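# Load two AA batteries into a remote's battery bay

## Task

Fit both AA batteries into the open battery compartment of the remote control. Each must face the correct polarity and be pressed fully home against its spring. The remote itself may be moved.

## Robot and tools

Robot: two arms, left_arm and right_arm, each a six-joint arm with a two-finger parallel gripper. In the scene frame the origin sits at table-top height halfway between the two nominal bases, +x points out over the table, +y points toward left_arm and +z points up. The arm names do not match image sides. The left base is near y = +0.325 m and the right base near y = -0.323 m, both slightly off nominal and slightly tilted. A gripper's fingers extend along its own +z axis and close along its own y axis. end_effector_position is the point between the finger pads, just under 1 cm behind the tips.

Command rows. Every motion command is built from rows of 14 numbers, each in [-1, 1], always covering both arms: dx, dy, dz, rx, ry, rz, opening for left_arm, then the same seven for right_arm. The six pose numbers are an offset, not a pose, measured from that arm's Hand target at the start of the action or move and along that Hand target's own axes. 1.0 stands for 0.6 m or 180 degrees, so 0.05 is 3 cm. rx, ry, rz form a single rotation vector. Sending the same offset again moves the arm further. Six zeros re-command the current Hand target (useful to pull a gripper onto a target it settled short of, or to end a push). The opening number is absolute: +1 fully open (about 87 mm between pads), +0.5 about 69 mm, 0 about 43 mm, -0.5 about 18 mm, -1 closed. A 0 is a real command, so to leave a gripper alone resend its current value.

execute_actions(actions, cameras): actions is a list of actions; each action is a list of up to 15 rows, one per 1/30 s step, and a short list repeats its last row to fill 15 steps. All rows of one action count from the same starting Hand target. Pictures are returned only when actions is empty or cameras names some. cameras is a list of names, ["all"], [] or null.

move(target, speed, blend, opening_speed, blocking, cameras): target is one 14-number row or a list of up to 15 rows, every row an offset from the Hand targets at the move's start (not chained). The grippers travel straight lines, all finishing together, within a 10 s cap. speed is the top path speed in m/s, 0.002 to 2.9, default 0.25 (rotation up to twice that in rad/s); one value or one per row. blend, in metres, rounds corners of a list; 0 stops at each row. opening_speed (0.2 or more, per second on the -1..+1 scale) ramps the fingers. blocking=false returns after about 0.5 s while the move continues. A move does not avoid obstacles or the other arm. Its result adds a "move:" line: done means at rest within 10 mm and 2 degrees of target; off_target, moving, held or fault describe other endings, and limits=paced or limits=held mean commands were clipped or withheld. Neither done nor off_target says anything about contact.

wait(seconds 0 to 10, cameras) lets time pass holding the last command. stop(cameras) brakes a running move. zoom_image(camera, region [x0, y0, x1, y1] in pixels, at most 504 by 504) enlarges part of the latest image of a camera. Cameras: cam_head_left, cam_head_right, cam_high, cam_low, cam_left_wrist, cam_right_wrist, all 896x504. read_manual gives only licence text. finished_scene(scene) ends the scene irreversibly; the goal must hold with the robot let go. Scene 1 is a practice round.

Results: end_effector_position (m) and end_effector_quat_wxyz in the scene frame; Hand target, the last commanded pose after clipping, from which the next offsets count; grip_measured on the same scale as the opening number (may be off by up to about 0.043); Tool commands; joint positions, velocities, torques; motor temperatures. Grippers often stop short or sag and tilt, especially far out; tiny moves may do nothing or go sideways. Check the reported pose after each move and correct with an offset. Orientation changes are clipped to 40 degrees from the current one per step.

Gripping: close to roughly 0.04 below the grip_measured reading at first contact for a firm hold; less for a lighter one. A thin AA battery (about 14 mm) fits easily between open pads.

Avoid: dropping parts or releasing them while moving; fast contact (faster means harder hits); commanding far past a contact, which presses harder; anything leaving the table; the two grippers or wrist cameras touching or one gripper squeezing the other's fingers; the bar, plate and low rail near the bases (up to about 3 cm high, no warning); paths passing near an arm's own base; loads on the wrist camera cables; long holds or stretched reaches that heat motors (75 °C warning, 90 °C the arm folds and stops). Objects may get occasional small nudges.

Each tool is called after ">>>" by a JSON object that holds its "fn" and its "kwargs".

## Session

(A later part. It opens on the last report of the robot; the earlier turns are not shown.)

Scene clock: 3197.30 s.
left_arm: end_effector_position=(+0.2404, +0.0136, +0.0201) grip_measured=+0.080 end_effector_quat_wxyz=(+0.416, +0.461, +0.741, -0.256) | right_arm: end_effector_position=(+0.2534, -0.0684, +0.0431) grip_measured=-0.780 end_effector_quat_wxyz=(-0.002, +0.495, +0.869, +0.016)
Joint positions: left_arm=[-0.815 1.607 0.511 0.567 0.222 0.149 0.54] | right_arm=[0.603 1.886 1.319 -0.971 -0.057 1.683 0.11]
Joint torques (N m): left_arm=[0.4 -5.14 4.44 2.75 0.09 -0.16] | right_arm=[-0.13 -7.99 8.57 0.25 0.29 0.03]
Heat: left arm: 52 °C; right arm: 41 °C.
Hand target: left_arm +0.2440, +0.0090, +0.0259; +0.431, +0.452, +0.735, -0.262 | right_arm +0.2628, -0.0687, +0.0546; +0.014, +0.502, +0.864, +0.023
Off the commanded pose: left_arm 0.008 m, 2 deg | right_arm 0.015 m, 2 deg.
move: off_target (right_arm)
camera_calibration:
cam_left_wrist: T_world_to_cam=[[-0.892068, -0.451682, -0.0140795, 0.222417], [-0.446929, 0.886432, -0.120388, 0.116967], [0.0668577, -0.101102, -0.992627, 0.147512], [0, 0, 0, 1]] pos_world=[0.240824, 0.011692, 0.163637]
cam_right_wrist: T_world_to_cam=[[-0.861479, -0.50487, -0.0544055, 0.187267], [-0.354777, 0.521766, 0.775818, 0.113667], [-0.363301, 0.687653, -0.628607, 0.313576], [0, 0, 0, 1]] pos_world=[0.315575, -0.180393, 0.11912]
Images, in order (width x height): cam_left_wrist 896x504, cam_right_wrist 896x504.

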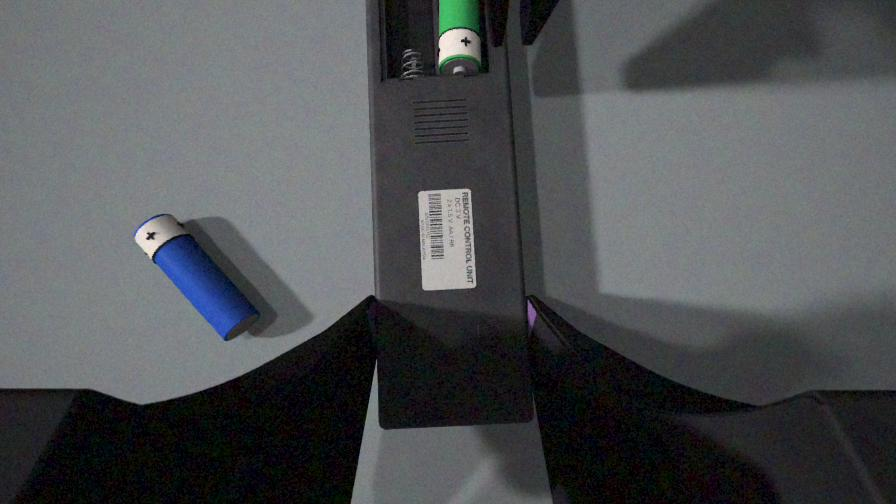

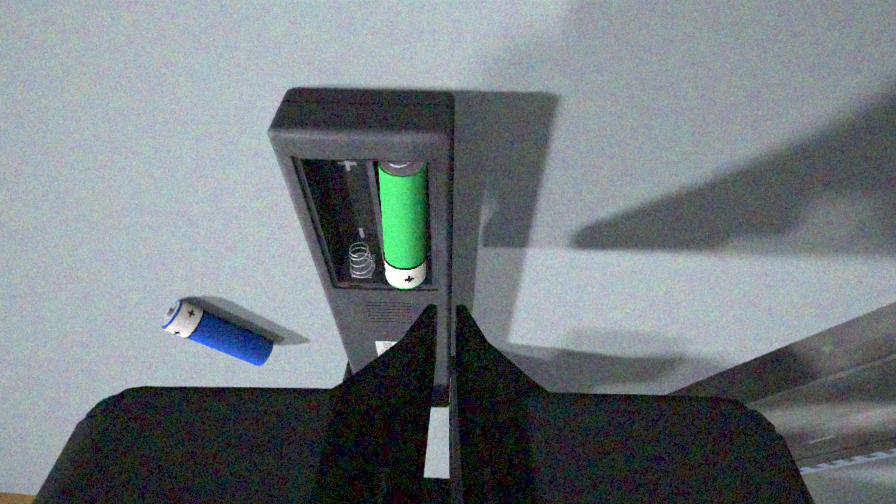

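>>> {"fn": "move", "kwargs": {"target": [[0,0,0,0,0,0,0.03, -0.002,0.0228,0.01,0,0,0,-0.78],[0,0,0,0,0,0,0.03, -0.002,0.0228,0.03,0,0,0,-0.78]], "speed": 0.06, "cameras": ["cam_left_wrist","cam_right_wrist"]}}

>>> {"fn": "zoom_image", "kwargs": {"camera": "cam_right_wrist", "region": [310, 150, 560, 400]}}

>>> {"fn": "zoom_image", "kwargs": {"camera": "cam_left_wrist", "region": [360, 0, 560, 110]}}

Scene clock: 3262.57 s.
left_arm: end_effector_position=(+0.2404, +0.0136, +0.0201) grip_measured=+0.080 end_effector_quat_wxyz=(+0.416, +0.461, +0.741, -0.256) | right_arm: end_effector_position=(+0.2639, -0.0610, +0.0347) grip_measured=-0.780 end_effector_quat_wxyz=(-0.003, +0.495, +0.869, +0.012)
Joint positions: left_arm=[-0.815 1.607 0.511 0.567 0.222 0.149 0.54] | right_arm=[0.603 1.949 1.371 -0.968 -0.057 1.683 0.11]
Joint torques (N m): left_arm=[0.49 -5.19 4.44 2.76 0.09 -0.14] | right_arm=[-0.73 -7.57 6.15 0.63 0.29 -0.02]
Motor temperatures (°C): left_arm=[27 33 40 53 26 28 32] | right_arm=[26 48 40 32 29 29 27]
Heat: left arm: 53 °C; right arm: 48 °C.
Hand target: left_arm +0.2440, +0.0090, +0.0259; +0.431, +0.452, +0.735, -0.262 | right_arm +0.2761, -0.0626, +0.0373; +0.014, +0.502, +0.864, +0.023
Off the commanded pose: left_arm 0.008 m, 2 deg | right_arm 0.013 m, 2 deg.
move: off_target (right_arm)
camera_calibration:
cam_left_wrist: T_world_to_cam=[[-0.892068, -0.451682, -0.0140795, 0.222417], [-0.446929, 0.886432, -0.120388, 0.116967], [0.0668577, -0.101102, -0.992627, 0.147512], [0, 0, 0, 1]] pos_world=[0.240824, 0.011692, 0.163637]
cam_right_wrist: T_world_to_cam=[[-0.861939, -0.504841, -0.0468721, 0.199484], [-0.350049, 0.525669, 0.775331, 0.119009], [-0.366779, 0.684695, -0.629814, 0.307774], [0, 0, 0, 1]] pos_world=[0.326487, -0.172583, 0.110919]
Images, in order (width x height): cam_left_wrist 896x504, cam_right_wrist 896x504.

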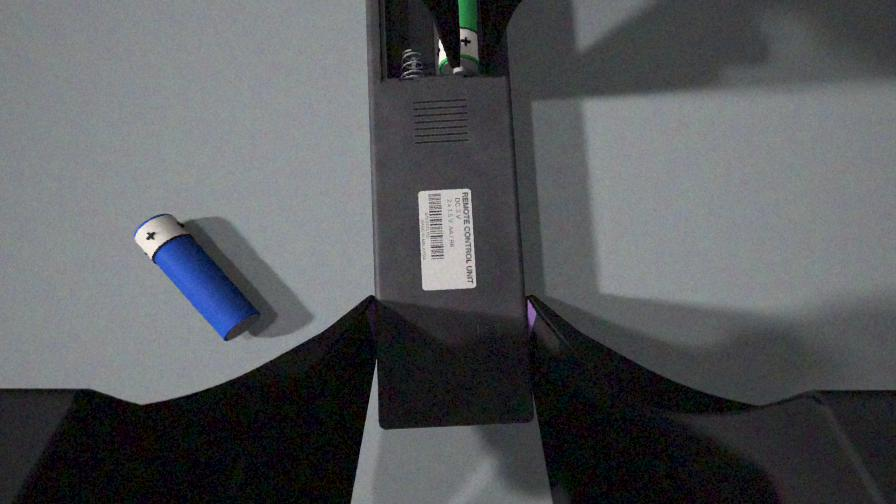

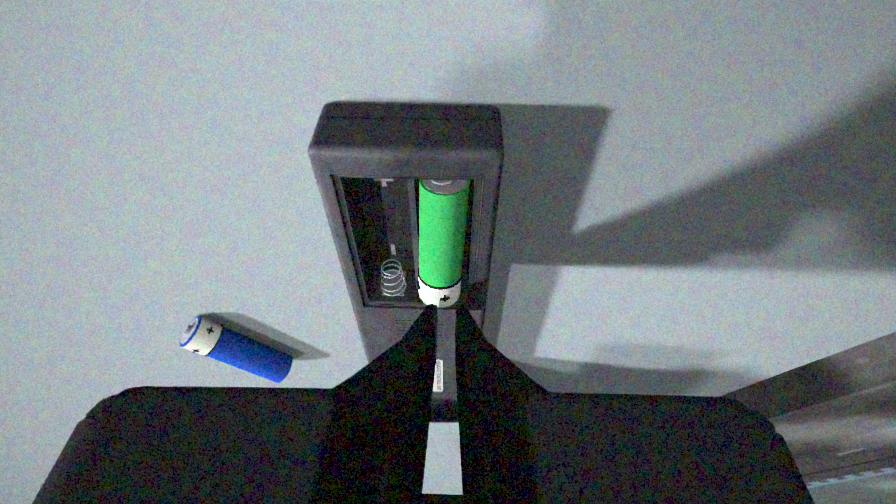

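Scaled by 2.016 from the camera's 896x504 image, which has a finer 1280x720 frame.

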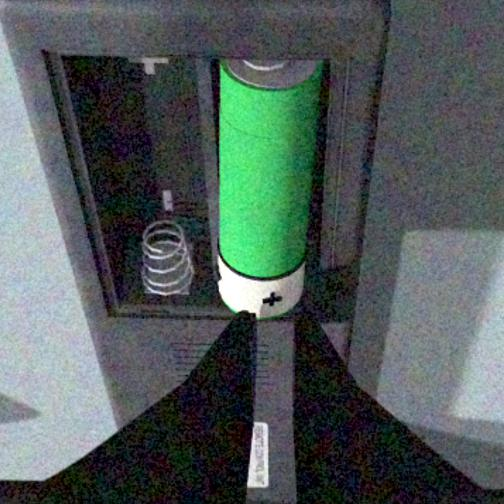

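Scaled by 2.520 from the camera's 896x504 image, which has a finer 1280x720 frame.

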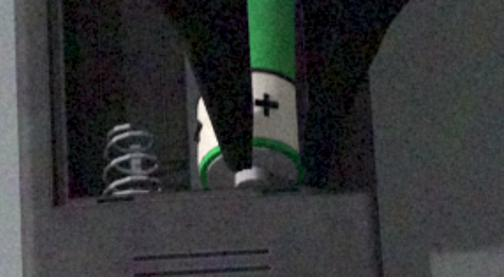

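>>> {"fn": "move", "kwargs": {"target": [[0,0,0,0,0,0,0.03, -0.0083,0.003,0.008,0,0,0,-0.78],[0,0,0,0,0,0,0.03, -0.0083,-0.009,0.016,0,0,0,-0.78],[0,0,0,0,0,0,0.03, -0.0063,-0.016,0.05,0,0,0,-0.78]], "speed": 0.05, "cameras": ["cam_left_wrist","cam_right_wrist"]}}

>>> {"fn": "zoom_image", "kwargs": {"camera": "cam_right_wrist", "region": [310, 150, 560, 400]}}

>>> {"fn": "zoom_image", "kwargs": {"camera": "cam_left_wrist", "region": [360, 0, 560, 110]}}

Scene clock: 3276.93 s.
left_arm: end_effector_position=(+0.2404, +0.0136, +0.0201) grip_measured=+0.080 end_effector_quat_wxyz=(+0.416, +0.461, +0.741, -0.256) | right_arm: end_effector_position=(+0.2677, -0.0638, +0.0297) grip_measured=-0.779 end_effector_quat_wxyz=(+0.000, +0.501, +0.865, +0.037)
Joint positions: left_arm=[-0.815 1.607 0.511 0.567 0.222 0.149 0.54] | right_arm=[0.585 1.92 1.302 -0.882 -0.071 1.681 0.11]
Joint torques (N m): left_arm=[0.53 -5.24 4.52 2.74 0.08 -0.16] | right_arm=[-0.2 -4.36 2.07 1.05 0.44 -0.05]
Heat: left arm: 53 °C; right arm: 48 °C.
Hand target: left_arm +0.2440, +0.0090, +0.0259; +0.431, +0.452, +0.735, -0.262 | right_arm +0.2711, -0.0698, +0.0068; +0.014, +0.502, +0.864, +0.023
Off the commanded pose: left_arm 0.008 m, 2 deg | right_arm 0.024 m, 2 deg.
move: off_target (right_arm)
camera_calibration:
cam_left_wrist: T_world_to_cam=[[-0.892068, -0.451682, -0.0140795, 0.222417], [-0.446929, 0.886432, -0.120388, 0.116967], [0.0668577, -0.101102, -0.992627, 0.147512], [0, 0, 0, 1]] pos_world=[0.240824, 0.011692, 0.163637]
cam_right_wrist: T_world_to_cam=[[-0.866445, -0.490722, -0.0920026, 0.204636], [-0.366438, 0.499872, 0.784762, 0.128117], [-0.339111, 0.713667, -0.61293, 0.301881], [0, 0, 0, 1]] pos_world=[0.326624, -0.179066, 0.103318]
Images, in order (width x height): cam_left_wrist 896x504, cam_right_wrist 896x504.

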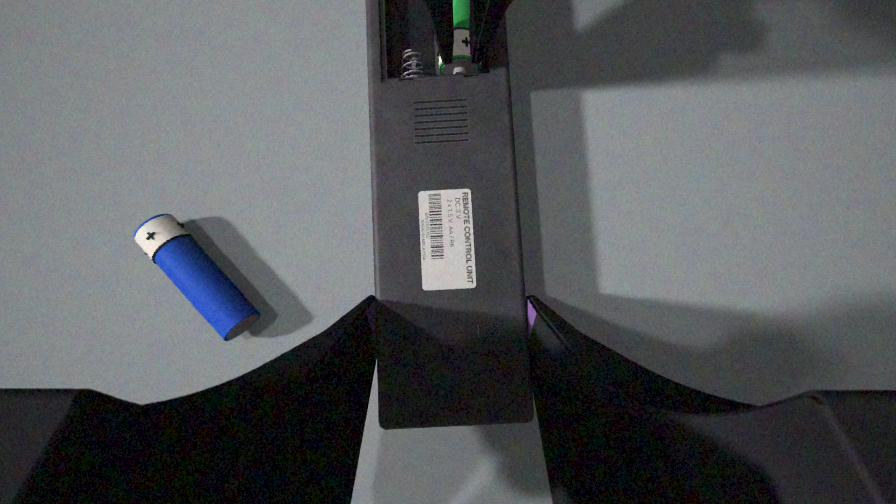

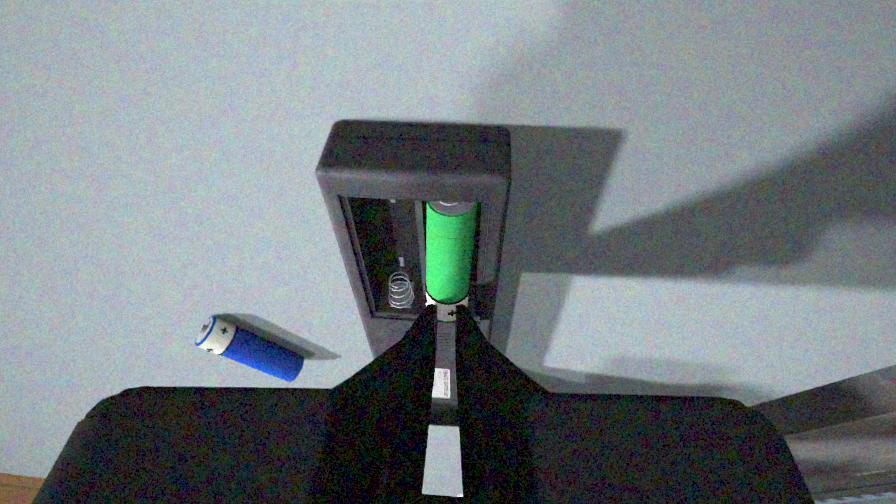

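Scaled by 2.016 from the camera's 896x504 image, which has a finer 1280x720 frame.

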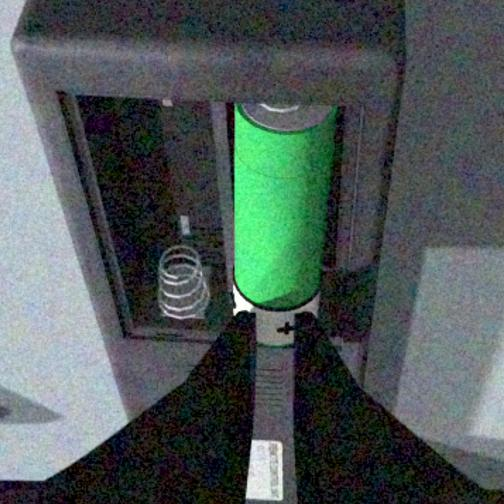

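Scaled by 2.520 from the camera's 896x504 image, which has a finer 1280x720 frame.

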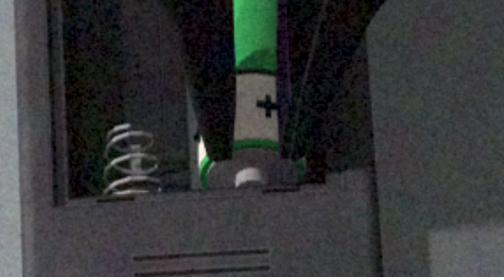

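>>> {"fn": "move", "kwargs": {"target": [[0,0,0,0,0,0,0.03, 0,-0.02,-0.012,0,0,0,-0.78],[0,0,0,0,0,0,0.03, 0,-0.02,0.02,0,0,0,-0.78],[0,0,0,0,0,0,0.03, 0,-0.02,0.04,0,0,0,-0.78]], "speed": 0.05, "cameras": ["cam_left_wrist","cam_right_wrist"]}}

>>> {"fn": "zoom_image", "kwargs": {"camera": "cam_right_wrist", "region": [310, 150, 560, 400]}}

>>> {"fn": "zoom_image", "kwargs": {"camera": "cam_left_wrist", "region": [360, 0, 560, 110]}}

Scene clock: 3291.27 s.
left_arm: end_effector_position=(+0.2404, +0.0136, +0.0201) grip_measured=+0.080 end_effector_quat_wxyz=(+0.416, +0.461, +0.741, -0.256) | right_arm: end_effector_position=(+0.2664, -0.0642, +0.0284) grip_measured=-0.779 end_effector_quat_wxyz=(+0.012, +0.498, +0.864, +0.066)
Joint positions: left_arm=[-0.815 1.607 0.511 0.567 0.222 0.149 0.54] | right_arm=[0.585 1.866 1.215 -0.785 -0.074 1.681 0.111]
Joint torques (N m): left_arm=[0.42 -5.2 4.42 2.73 0.06 -0.17] | right_arm=[0.32 -0.42 0.4 1.18 0.48 -0.01]
Heat: left arm: 53 °C; right arm: 45 °C.
Hand target: left_arm +0.2440, +0.0090, +0.0259; +0.431, +0.452, +0.735, -0.262 | right_arm +0.2618, -0.0751, -0.0178; +0.014, +0.502, +0.864, +0.023
Off the commanded pose: left_arm 0.008 m, 2 deg | right_arm 0.048 m, 5 deg.
move: off_target (right_arm)
camera_calibration:
cam_left_wrist: T_world_to_cam=[[-0.892068, -0.451682, -0.0140795, 0.222417], [-0.446929, 0.886432, -0.120388, 0.116967], [0.0668577, -0.101102, -0.992627, 0.147512], [0, 0, 0, 1]] pos_world=[0.240824, 0.011692, 0.163637]
cam_right_wrist: T_world_to_cam=[[-0.858935, -0.488432, -0.153836, 0.203002], [-0.40664, 0.467973, 0.784631, 0.137602], [-0.311248, 0.736502, -0.600574, 0.294639], [0, 0, 0, 1]] pos_world=[0.322025, -0.182244, 0.100214]
Images, in order (width x height): cam_left_wrist 896x504, cam_right_wrist 896x504.

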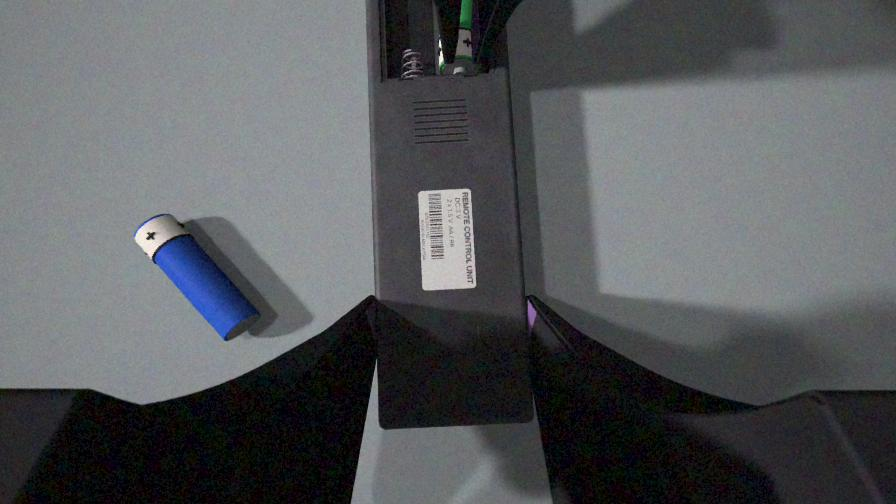

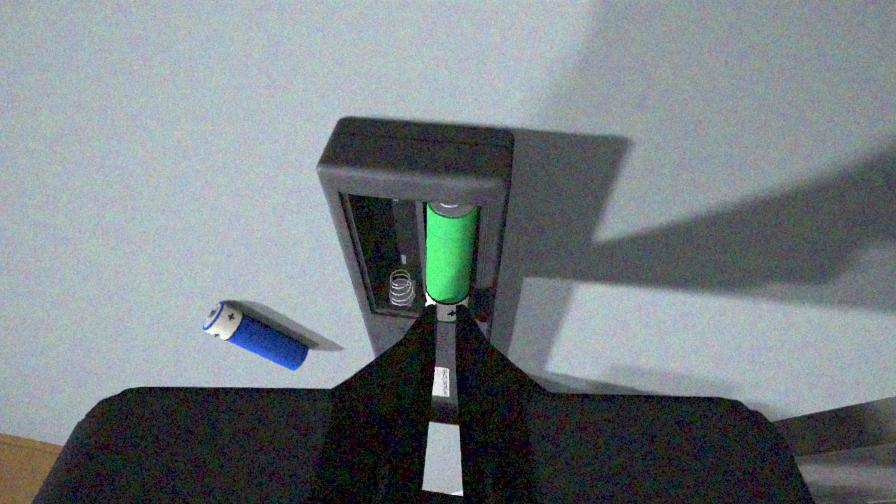

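Scaled by 2.016 from the camera's 896x504 image, which has a finer 1280x720 frame.

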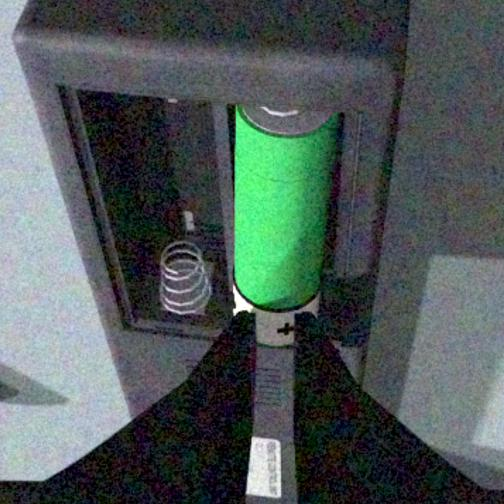

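Scaled by 2.520 from the camera's 896x504 image, which has a finer 1280x720 frame.

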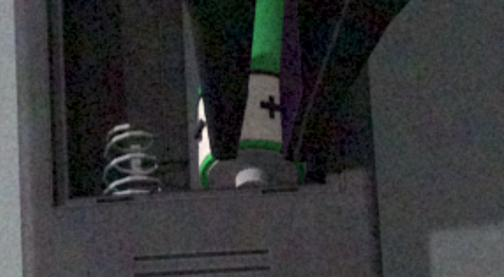

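>>> {"fn": "move", "kwargs": {"target": [[0,0,0,0,0,0,0.03, 0,0.01,-0.116,0,0,0,-0.78],[0,0,0,0,0,0,0.03, 0.0037,0.029,-0.116,0,0,0,-1]], "speed": 0.12}}

>>> {"fn": "move", "kwargs": {"target": [[0,0,0,0,0,0,0.03, 0,0,0.03,0,0,0,-1],[0,0,0,0,0,0,0.03, 0,0,0.05,0,0,0,-1]], "speed": 0.03, "cameras": ["cam_left_wrist","cam_right_wrist"]}}

Scene clock: 3341.30 s.
left_arm: end_effector_position=(+0.2400, +0.0132, +0.0201) grip_measured=+0.080 end_effector_quat_wxyz=(+0.416, +0.461, +0.741, -0.256) | right_arm: end_effector_position=(+0.2636, -0.0647, +0.0449) grip_measured=-0.994 end_effector_quat_wxyz=(+0.000, +0.498, +0.867, +0.021)
Joint positions: left_arm=[-0.816 1.607 0.511 0.567 0.222 0.149 0.54] | right_arm=[0.594 1.91 1.359 -0.976 -0.058 1.681 0.003]
Joint torques (N m): left_arm=[0.43 -5.22 4.4 2.74 0.08 -0.16] | right_arm=[-0.31 -7.21 8.62 0.26 0.29 -0.05]
Motor temperatures (°C): left_arm=[27 33 40 53 26 28 32] | right_arm=[26 40 36 34 29 28 27]
Heat: left arm: 53 °C; right arm: 40 °C.
Hand target: left_arm +0.2440, +0.0090, +0.0259; +0.431, +0.452, +0.735, -0.262 | right_arm +0.2725, -0.0664, +0.0527; +0.014, +0.502, +0.864, +0.023
Off the commanded pose: left_arm 0.008 m, 2 deg | right_arm 0.012 m, 2 deg.
move: off_target (right_arm); target 2's new opening was sent with right_arm's hand 0.012 m and 2 deg from that target

Scene clock: 3343.13 s.
left_arm: end_effector_position=(+0.2400, +0.0132, +0.0201) grip_measured=+0.080 end_effector_quat_wxyz=(+0.416, +0.461, +0.741, -0.256) | right_arm: end_effector_position=(+0.2671, -0.0628, +0.0322) grip_measured=-0.994 end_effector_quat_wxyz=(+0.001, +0.498, +0.867, +0.022)
Joint positions: left_arm=[-0.816 1.607 0.511 0.567 0.222 0.149 0.54] | right_arm=[0.594 1.938 1.344 -0.93 -0.057 1.681 0.003]
Joint torques (N m): left_arm=[0.46 -5.16 4.45 2.76 0.08 -0.15] | right_arm=[-0.01 -6.19 3.81 0.86 0.29 -0.02]
Heat: left arm: 53 °C; right arm: 40 °C.
Hand target: left_arm +0.2440, +0.0090, +0.0259; +0.431, +0.452, +0.735, -0.262 | right_arm +0.2740, -0.0656, +0.0227; +0.014, +0.502, +0.864, +0.023
Off the commanded pose: left_arm 0.008 m, 2 deg | right_arm 0.012 m, 2 deg.
move: off_target (right_arm)
camera_calibration:
cam_left_wrist: T_world_to_cam=[[-0.892784, -0.450266, -0.0140208, 0.221981], [-0.445523, 0.88713, -0.120451, 0.116676], [0.0666734, -0.10129, -0.99262, 0.14756], [0, 0, 0, 1]] pos_world=[0.240325, 0.0113905, 0.163637]
cam_right_wrist: T_world_to_cam=[[-0.863779, -0.499224, -0.0682676, 0.20271], [-0.360428, 0.517503, 0.776068, 0.125282], [-0.352103, 0.694958, -0.626943, 0.305307], [0, 0, 0, 1]] pos_world=[0.327751, -0.175811, 0.108021]
Images, in order (width x height): cam_left_wrist 896x504, cam_right_wrist 896x504.

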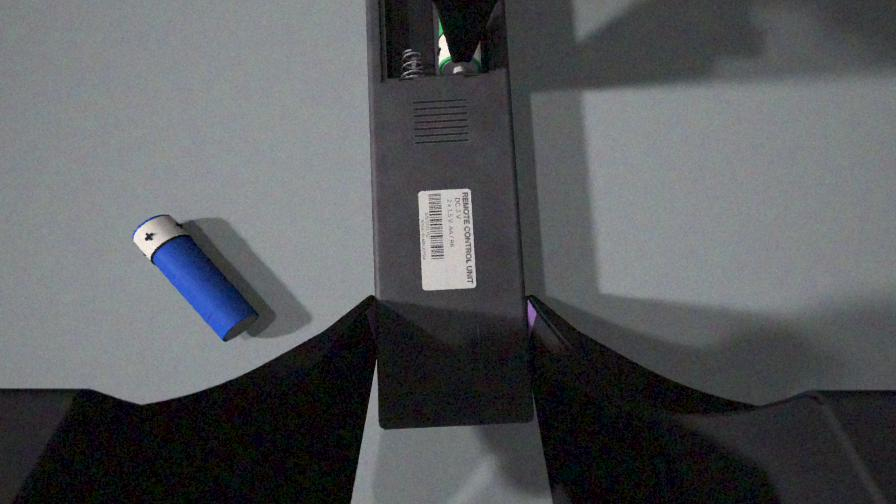

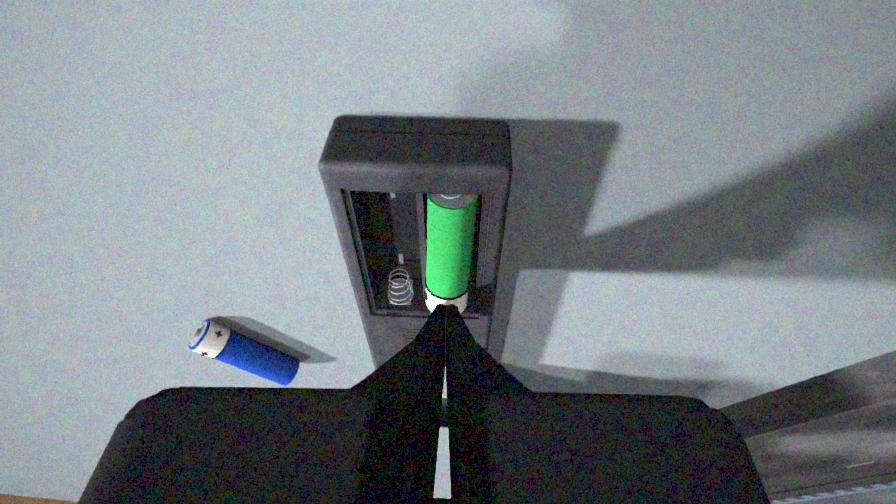

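>>> {"fn": "move", "kwargs": {"target": [[0,0,0,0,0,0,0.03, 0,0,-0.03,0,0,0,-1],[0,0,0,0,0,0,0.03, -0.047,0,-0.03,0,0,0,-1],[0,0,0,0,0,0,0.03, -0.047,0,0.004,0,0,0,-1]], "speed": [0.08,0.08,0.03], "cameras": ["cam_right_wrist"]}}

Scene clock: 3350.57 s.
left_arm: end_effector_position=(+0.2400, +0.0132, +0.0201) grip_measured=+0.080 end_effector_quat_wxyz=(+0.416, +0.461, +0.741, -0.256) | right_arm: end_effector_position=(+0.2797, -0.0866, +0.0294) grip_measured=-0.994 end_effector_quat_wxyz=(+0.001, +0.500, +0.866, +0.019)
Joint positions: left_arm=[-0.816 1.607 0.511 0.567 0.222 0.149 0.54] | right_arm=[0.521 1.938 1.329 -0.925 -0.057 1.611 0.003]
Joint torques (N m): left_arm=[0.5 -5.15 4.34 2.76 0.1 -0.16] | right_arm=[-0.58 -6.24 3.62 0.92 0.24 -0.09]
Heat: left arm: 53 °C; right arm: 41 °C.
Hand target: left_arm +0.2440, +0.0090, +0.0259; +0.431, +0.452, +0.735, -0.262 | right_arm +0.2881, -0.0900, +0.0204; +0.014, +0.502, +0.864, +0.023
Off the commanded pose: left_arm 0.008 m, 2 deg | right_arm 0.013 m, 2 deg.
move: off_target (right_arm)
camera_calibration:
cam_right_wrist: T_world_to_cam=[[-0.866101, -0.495964, -0.0623648, 0.202308], [-0.355566, 0.523568, 0.774241, 0.143494], [-0.351343, 0.692746, -0.62981, 0.32423], [0, 0, 0, 1]] pos_world=[0.340157, -0.1994, 0.105721]
Images, in order (width x height): cam_right_wrist 896x504.

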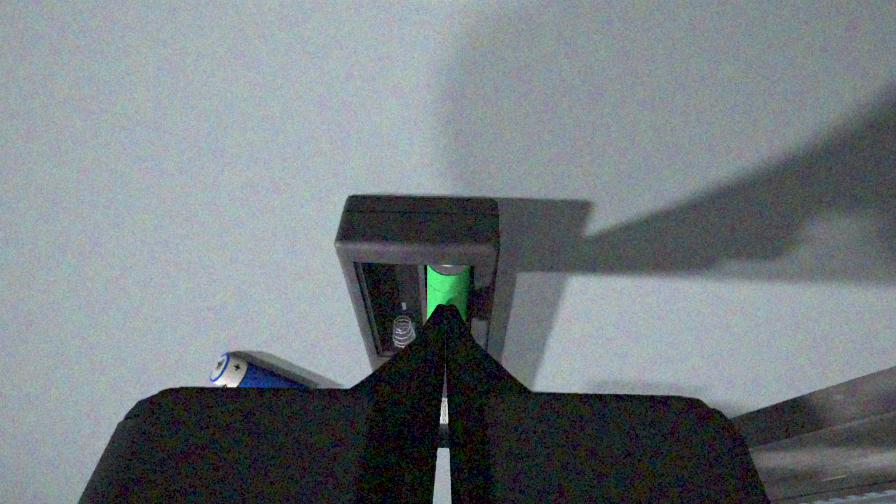

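>>> {"fn": "move", "kwargs": {"target": [[0,0,0,0,0,0,0.03, 0,0,-0.035,0,0,0,-1],[0,0,0,0,0,0,0.03, 0.0467,0.0175,-0.035,0,0,0,-1],[0,0,0,0,0,0,0.03, 0.0467,0.0175,0.005,0,0,0,-1]], "speed": [0.1,0.1,0.04], "cameras": ["cam_left_wrist","cam_right_wrist"]}}

>>> {"fn": "zoom_image", "kwargs": {"camera": "cam_left_wrist", "region": [360, 0, 560, 110]}}

Scene clock: 3379.30 s.
left_arm: end_effector_position=(+0.2400, +0.0132, +0.0201) grip_measured=+0.080 end_effector_quat_wxyz=(+0.416, +0.461, +0.741, -0.256) | right_arm: end_effector_position=(+0.2765, -0.0579, +0.0244) grip_measured=-0.994 end_effector_quat_wxyz=(+0.002, +0.493, +0.870, +0.021)
Joint positions: left_arm=[-0.816 1.607 0.511 0.567 0.222 0.149 0.54] | right_arm=[0.591 1.989 1.384 -0.921 -0.056 1.668 0.003]
Joint torques (N m): left_arm=[0.53 -5.18 4.46 2.73 0.09 -0.16] | right_arm=[-0.08 -6.99 4.15 0.78 0.27 0.08]
Heat: left arm: 53 °C; right arm: 43 °C.
Hand target: left_arm +0.2440, +0.0090, +0.0259; +0.431, +0.452, +0.735, -0.262 | right_arm +0.2834, -0.0605, +0.0179; +0.014, +0.502, +0.864, +0.023
Off the commanded pose: left_arm 0.008 m, 2 deg | right_arm 0.010 m, 2 deg.
move: done
camera_calibration:
cam_left_wrist: T_world_to_cam=[[-0.892784, -0.450266, -0.0140208, 0.221981], [-0.445523, 0.88713, -0.120451, 0.116676], [0.0666734, -0.10129, -0.99262, 0.14756], [0, 0, 0, 1]] pos_world=[0.240325, 0.0113905, 0.163637]
cam_right_wrist: T_world_to_cam=[[-0.858885, -0.507777, -0.0669237, 0.210959], [-0.3653, 0.515755, 0.774954, 0.133433], [-0.358987, 0.690044, -0.628465, 0.302018], [0, 0, 0, 1]] pos_world=[0.338354, -0.170104, 0.100521]
Images, in order (width x height): cam_left_wrist 896x504, cam_right_wrist 896x504.

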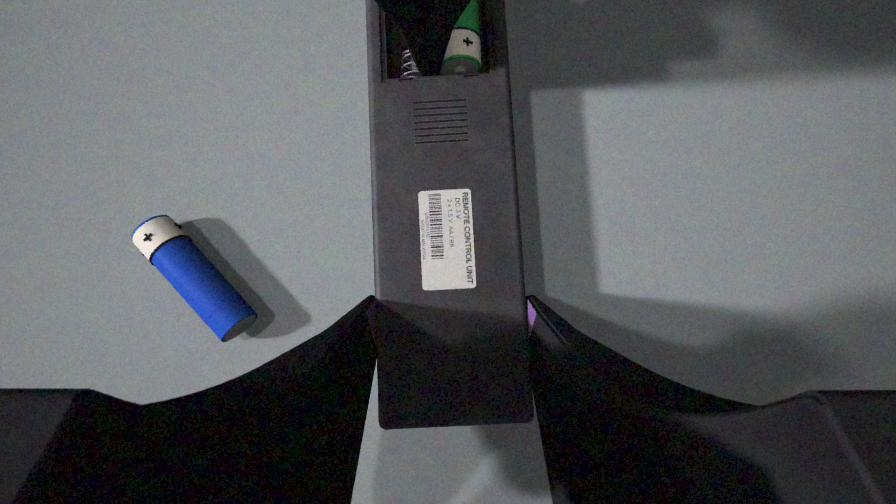

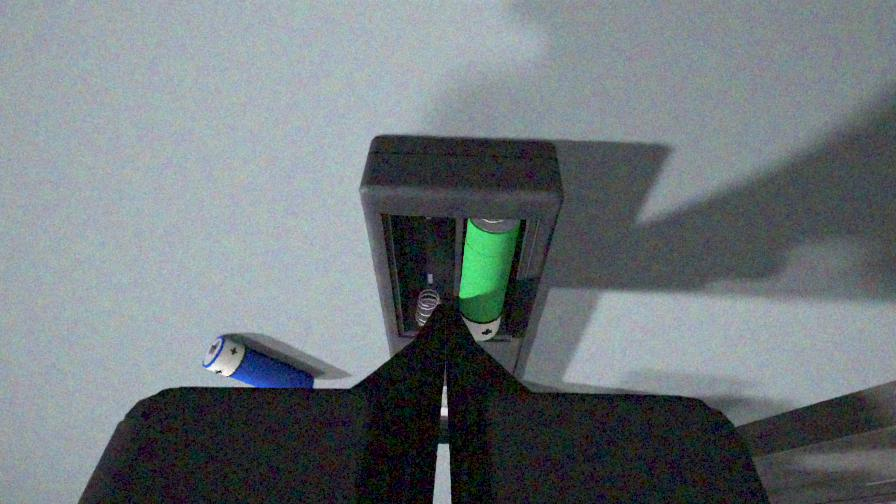

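Scaled by 2.520 from the camera's 896x504 image, which has a finer 1280x720 frame.

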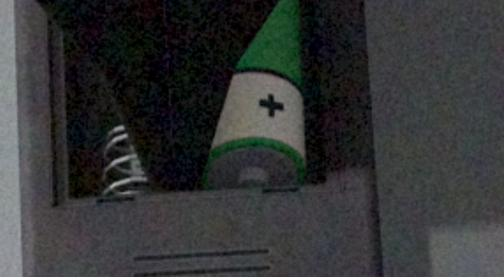

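>>> {"fn": "move", "kwargs": {"target": [[0,0,0,0,0,0,0.03, 0,-0.017,0,0,0,0,-1],[0,0,0,0,0,0,0.03, 0,-0.02,0.02,0,0,0,-1]], "speed": [0.04,0.04], "cameras": ["cam_left_wrist","cam_right_wrist"]}}

>>> {"fn": "zoom_image", "kwargs": {"camera": "cam_left_wrist", "region": [360, 0, 560, 110]}}

Scene clock: 3385.20 s.
left_arm: end_effector_position=(+0.2400, +0.0132, +0.0201) grip_measured=+0.080 end_effector_quat_wxyz=(+0.416, +0.461, +0.741, -0.256) | right_arm: end_effector_position=(+0.2759, -0.0588, +0.0224) grip_measured=-0.994 end_effector_quat_wxyz=(+0.009, +0.495, +0.868, +0.041)
Joint positions: left_arm=[-0.816 1.607 0.511 0.567 0.222 0.149 0.54] | right_arm=[0.59 1.952 1.318 -0.85 -0.058 1.673 0.003]
Joint torques (N m): left_arm=[0.42 -5.22 4.36 2.76 0.09 -0.17] | right_arm=[0.36 -5.55 2.43 0.78 0.3 0.08]
Heat: left arm: 54 °C; right arm: 43 °C.
Hand target: left_arm +0.2440, +0.0090, +0.0259; +0.431, +0.452, +0.735, -0.262 | right_arm +0.2736, -0.0660, +0.0053; +0.014, +0.502, +0.864, +0.023
Off the commanded pose: left_arm 0.008 m, 2 deg | right_arm 0.019 m, 2 deg.
move: off_target (right_arm)
camera_calibration:
cam_left_wrist: T_world_to_cam=[[-0.892784, -0.450266, -0.0140208, 0.221981], [-0.445523, 0.88713, -0.120451, 0.116676], [0.0666734, -0.10129, -0.99262, 0.14756], [0, 0, 0, 1]] pos_world=[0.240325, 0.0113905, 0.163637]
cam_right_wrist: T_world_to_cam=[[-0.858352, -0.501473, -0.108432, 0.210958], [-0.388291, 0.496796, 0.77616, 0.140415], [-0.335354, 0.708321, -0.621143, 0.295475], [0, 0, 0, 1]] pos_world=[0.334687, -0.173259, 0.0974223]
Images, in order (width x height): cam_left_wrist 896x504, cam_right_wrist 896x504.

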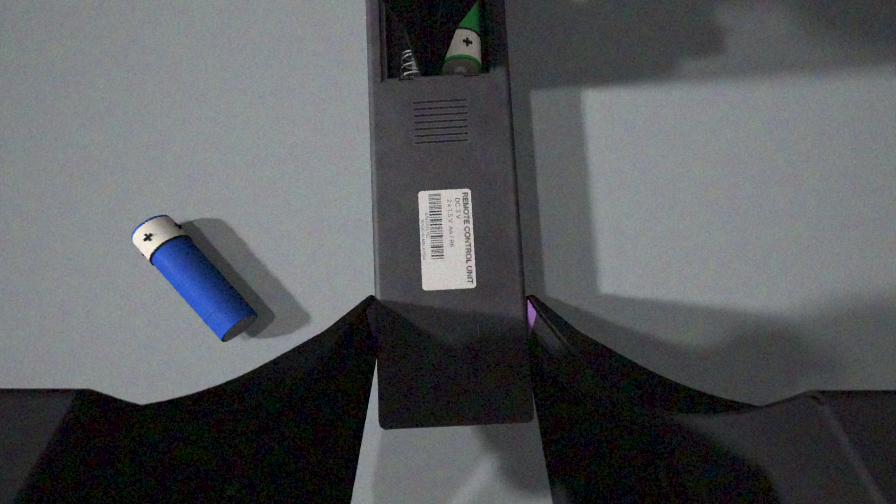

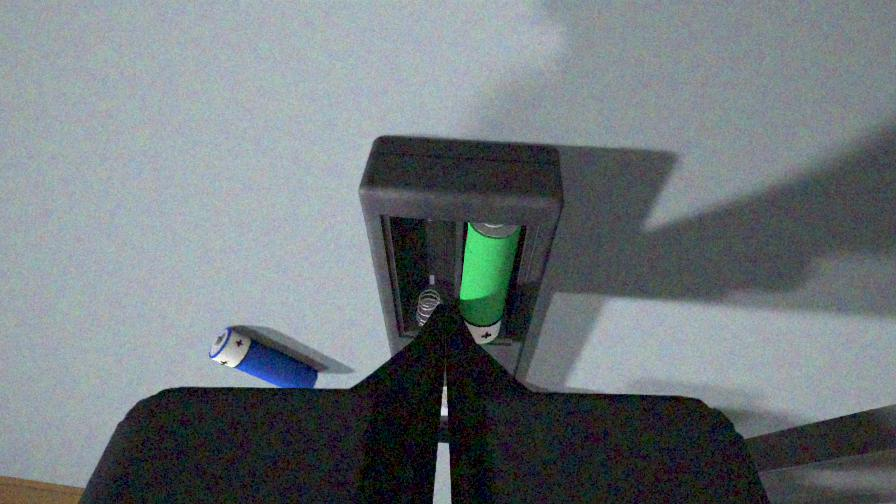

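Scaled by 2.520 from the camera's 896x504 image, which has a finer 1280x720 frame.

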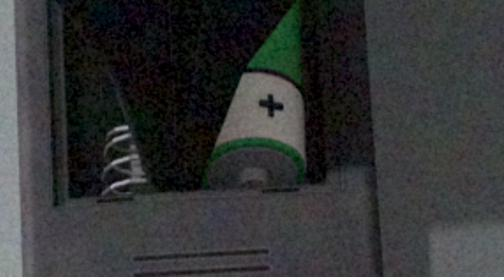

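>>> {"fn": "move", "kwargs": {"target": [[0,0,0,0,0,0,0.03, 0,-0.03,-0.013,0,0,0,-1]], "speed": [0.05], "cameras": ["cam_left_wrist","cam_right_wrist"]}}

>>> {"fn": "zoom_image", "kwargs": {"camera": "cam_left_wrist", "region": [360, 0, 560, 110]}}

Scene clock: 3399.53 s.
left_arm: end_effector_position=(+0.2400, +0.0132, +0.0201) grip_measured=+0.080 end_effector_quat_wxyz=(+0.416, +0.461, +0.741, -0.256) | right_arm: end_effector_position=(+0.2728, -0.0604, +0.0226) grip_measured=-0.994 end_effector_quat_wxyz=(+0.018, +0.499, +0.864, +0.061)
Joint positions: left_arm=[-0.816 1.607 0.511 0.567 0.222 0.149 0.54] | right_arm=[0.591 1.903 1.244 -0.782 -0.058 1.687 0.003]
Joint torques (N m): left_arm=[0.51 -5.09 4.41 2.72 0.09 -0.16] | right_arm=[0.87 -6.93 2.76 0.21 0.3 -0.02]
Heat: left arm: 54 °C; right arm: 42 °C.
Hand target: left_arm +0.2440, +0.0090, +0.0259; +0.431, +0.452, +0.735, -0.262 | right_arm +0.2575, -0.0752, +0.0121; +0.014, +0.502, +0.864, +0.023
Off the commanded pose: left_arm 0.008 m, 2 deg | right_arm 0.024 m, 4 deg.
move: off_target (right_arm)
camera_calibration:
cam_left_wrist: T_world_to_cam=[[-0.892784, -0.450266, -0.0140208, 0.221981], [-0.445523, 0.88713, -0.120451, 0.116676], [0.0666734, -0.10129, -0.99262, 0.14756], [0, 0, 0, 1]] pos_world=[0.240325, 0.0113905, 0.163637]
cam_right_wrist: T_world_to_cam=[[-0.859471, -0.488483, -0.150644, 0.209575], [-0.409077, 0.480531, 0.775723, 0.14453], [-0.306539, 0.728336, -0.61283, 0.288929], [0, 0, 0, 1]] pos_world=[0.327815, -0.177515, 0.0965197]
Images, in order (width x height): cam_left_wrist 896x504, cam_right_wrist 896x504.

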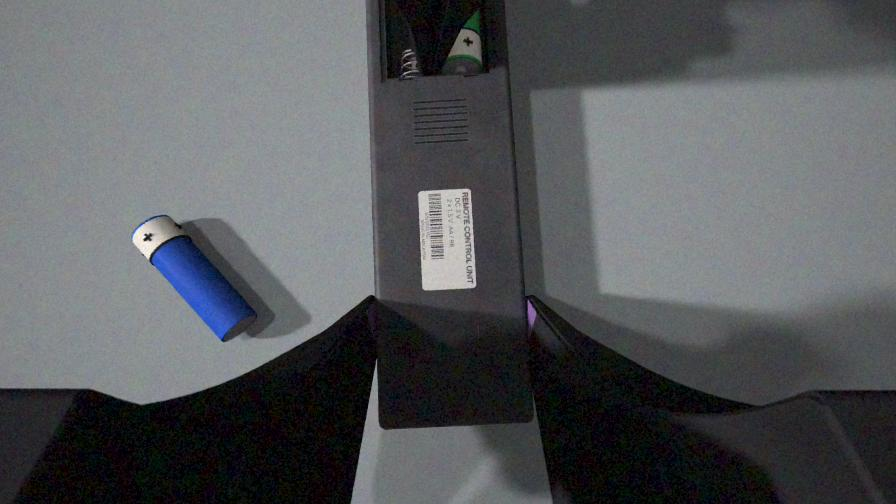

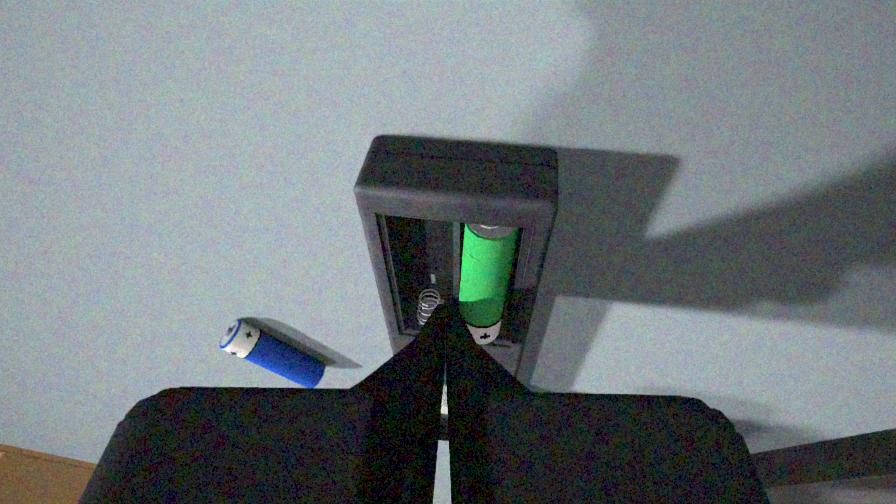

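Scaled by 2.520 from the camera's 896x504 image, which has a finer 1280x720 frame.

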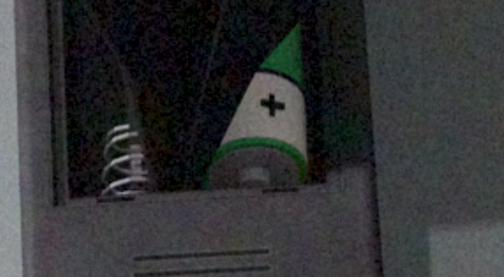

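>>> {"fn": "move", "kwargs": {"target": [[0,0,0,0,0,0,0.03, 0,-0.002,-0.022,0,0,0,-1]], "speed": [0.04], "cameras": ["cam_left_wrist","cam_right_wrist"]}}

>>> {"fn": "zoom_image", "kwargs": {"camera": "cam_left_wrist", "region": [360, 0, 560, 110]}}

Scene clock: 3406.20 s.
left_arm: end_effector_position=(+0.2385, +0.0122, +0.0201) grip_measured=+0.080 end_effector_quat_wxyz=(+0.415, +0.463, +0.740, -0.257) | right_arm: end_effector_position=(+0.2696, -0.0621, +0.0236) grip_measured=-0.994 end_effector_quat_wxyz=(+0.015, +0.499, +0.865, +0.055)
Joint positions: left_arm=[-0.821 1.607 0.511 0.567 0.222 0.149 0.54] | right_arm=[0.593 1.898 1.244 -0.798 -0.058 1.687 0.003]
Joint torques (N m): left_arm=[0.49 -5.2 4.42 2.75 0.09 -0.14] | right_arm=[0.65 -8.61 4.6 -0.09 0.3 -0.02]
Heat: left arm: 54 °C; right arm: 43 °C.
Hand target: left_arm +0.2440, +0.0090, +0.0259; +0.431, +0.452, +0.735, -0.262 | right_arm +0.2559, -0.0761, +0.0252; +0.014, +0.502, +0.864, +0.023
Off the commanded pose: left_arm 0.009 m, 2 deg | right_arm 0.020 m, 4 deg.
move: off_target (right_arm)
camera_calibration:
cam_left_wrist: T_world_to_cam=[[-0.894857, -0.446137, -0.0138722, 0.220664], [-0.441428, 0.889161, -0.120558, 0.116062], [0.0661201, -0.101759, -0.992609, 0.147776], [0, 0, 0, 1]] pos_world=[0.238925, 0.0102864, 0.163737]
cam_right_wrist: T_world_to_cam=[[-0.86031, -0.490438, -0.13906, 0.205899], [-0.402366, 0.485803, 0.775949, 0.141764], [-0.313, 0.723509, -0.615277, 0.291235], [0, 0, 0, 1]] pos_world=[0.325334, -0.1786, 0.0978208]
Images, in order (width x height): cam_left_wrist 896x504, cam_right_wrist 896x504.

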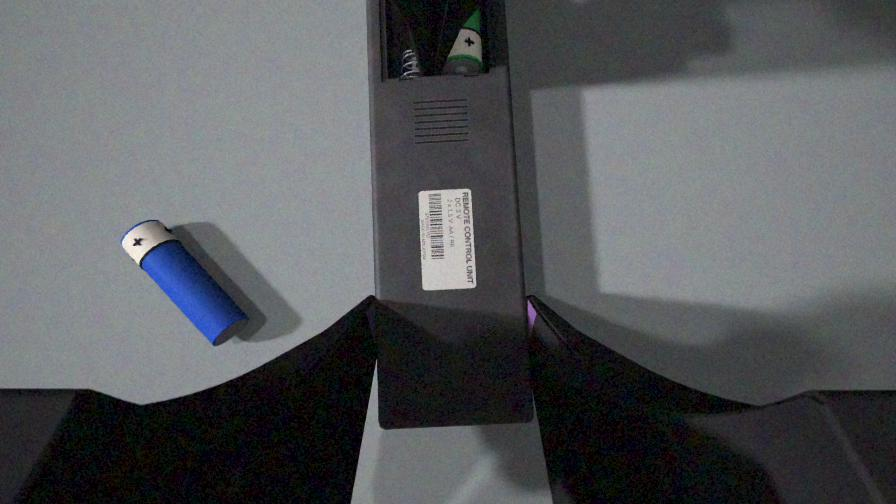

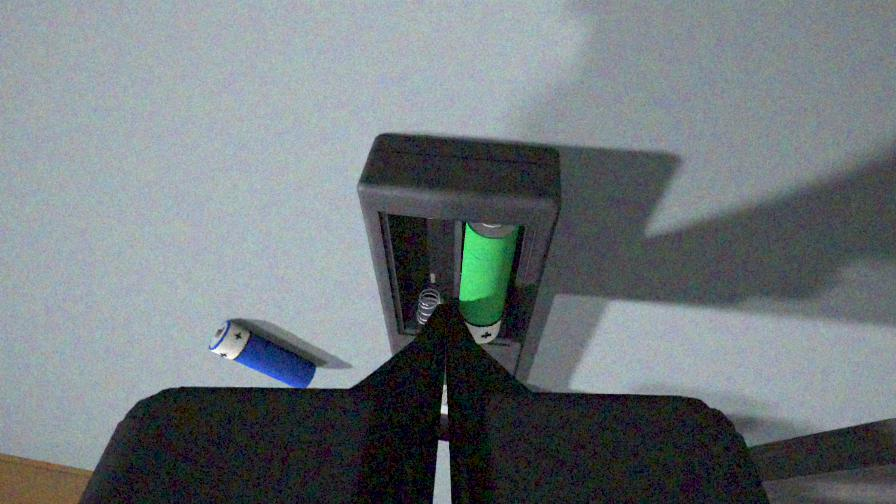

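Scaled by 2.520 from the camera's 896x504 image, which has a finer 1280x720 frame.

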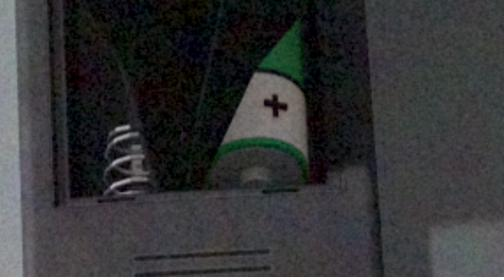

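>>> {"fn": "move", "kwargs": {"target": [[0,0,0,0,0,0,0.03, 0,0.002,-0.014,0,0,0,-1],[0,0,0,0,0,0,0.03, -0.004,-0.006,0.03,0,0,0,-1]], "speed": [0.04], "cameras": ["cam_left_wrist","cam_right_wrist"]}}

>>> {"fn": "zoom_image", "kwargs": {"camera": "cam_left_wrist", "region": [360, 0, 560, 110]}}

speed must be one number or one for each of the 2 targets, got a list of 1; nothing of the call was run

Scaled by 2.520 from the camera's 896x504 image, which has a finer 1280x720 frame.

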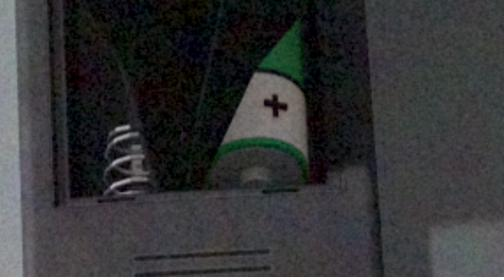

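>>> {"fn": "move", "kwargs": {"target": [[0,0,0,0,0,0,0.03, 0,0.002,-0.014,0,0,0,-1],[0,0,0,0,0,0,0.03, -0.004,-0.006,0.03,0,0,0,-1]], "speed": 0.04, "cameras": ["cam_left_wrist","cam_right_wrist"]}}

>>> {"fn": "zoom_image", "kwargs": {"camera": "cam_left_wrist", "region": [360, 0, 560, 110]}}

Scene clock: 3420.63 s.
left_arm: end_effector_position=(+0.2366, +0.0109, +0.0205) grip_measured=+0.080 end_effector_quat_wxyz=(+0.413, +0.465, +0.737, -0.262) | right_arm: end_effector_position=(+0.2670, -0.0640, +0.0222) grip_measured=-0.994 end_effector_quat_wxyz=(+0.017, +0.499, +0.865, +0.060)
Joint positions: left_arm=[-0.821 1.607 0.511 0.568 0.235 0.149 0.54] | right_arm=[0.593 1.881 1.213 -0.774 -0.058 1.687 0.003]
Joint torques (N m): left_arm=[0.46 -5.15 4.53 2.74 -0.03 -0.16] | right_arm=[0.32 -5.81 2.43 0.36 0.3 -0.06]
Motor temperatures (°C): left_arm=[27 33 40 54 26 28 32] | right_arm=[26 45 36 33 29 28 27]
Heat: left arm: 54 °C; right arm: 45 °C.
Hand target: left_arm +0.2441, +0.0090, +0.0259; +0.431, +0.452, +0.735, -0.262 | right_arm +0.2549, -0.0795, +0.0070; +0.014, +0.502, +0.864, +0.023
Off the commanded pose: left_arm 0.009 m, 3 deg | right_arm 0.025 m, 4 deg.
move: off_target (left_arm, right_arm)
camera_calibration:
cam_left_wrist: T_world_to_cam=[[-0.899727, -0.436393, -0.00723827, 0.21933], [-0.432305, 0.893336, -0.122729, 0.114171], [0.0600244, -0.107294, -0.992414, 0.149567], [0, 0, 0, 1]] pos_world=[0.237716, 0.00976832, 0.164032]
cam_right_wrist: T_world_to_cam=[[-0.858942, -0.489905, -0.149033, 0.202499], [-0.408899, 0.480993, 0.775531, 0.144317], [-0.308253, 0.727076, -0.613467, 0.289931], [0, 0, 0, 1]] pos_world=[0.322318, -0.181012, 0.09612]
Images, in order (width x height): cam_left_wrist 896x504, cam_right_wrist 896x504.

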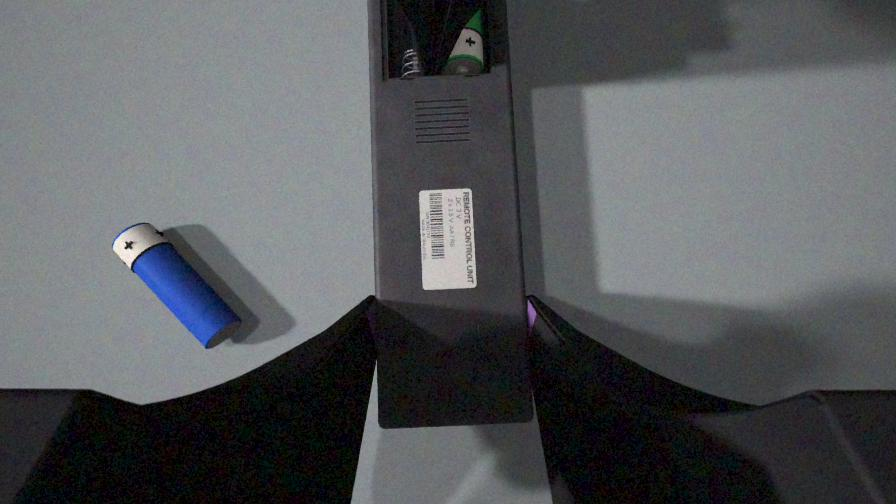

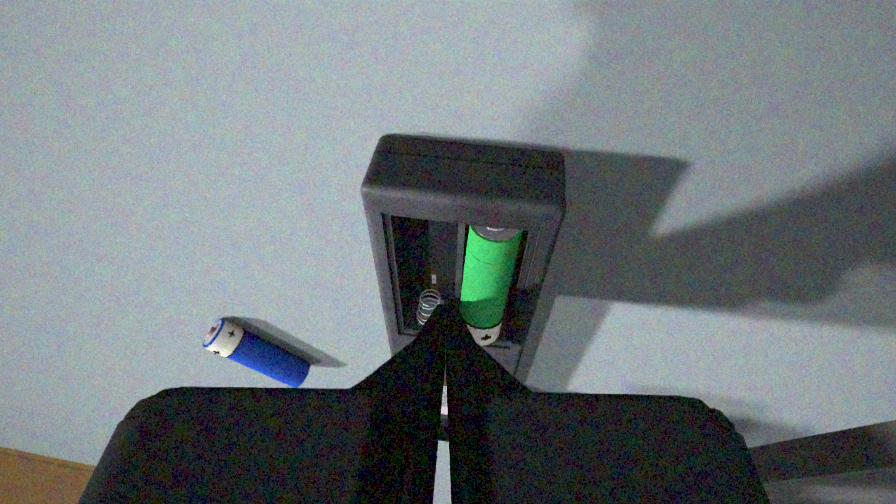

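Scaled by 2.520 from the camera's 896x504 image, which has a finer 1280x720 frame.

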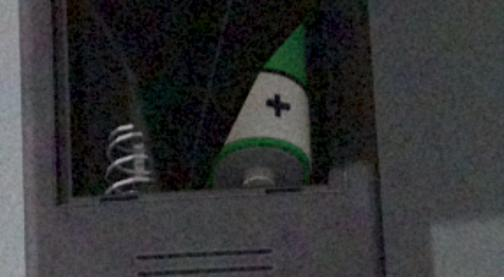

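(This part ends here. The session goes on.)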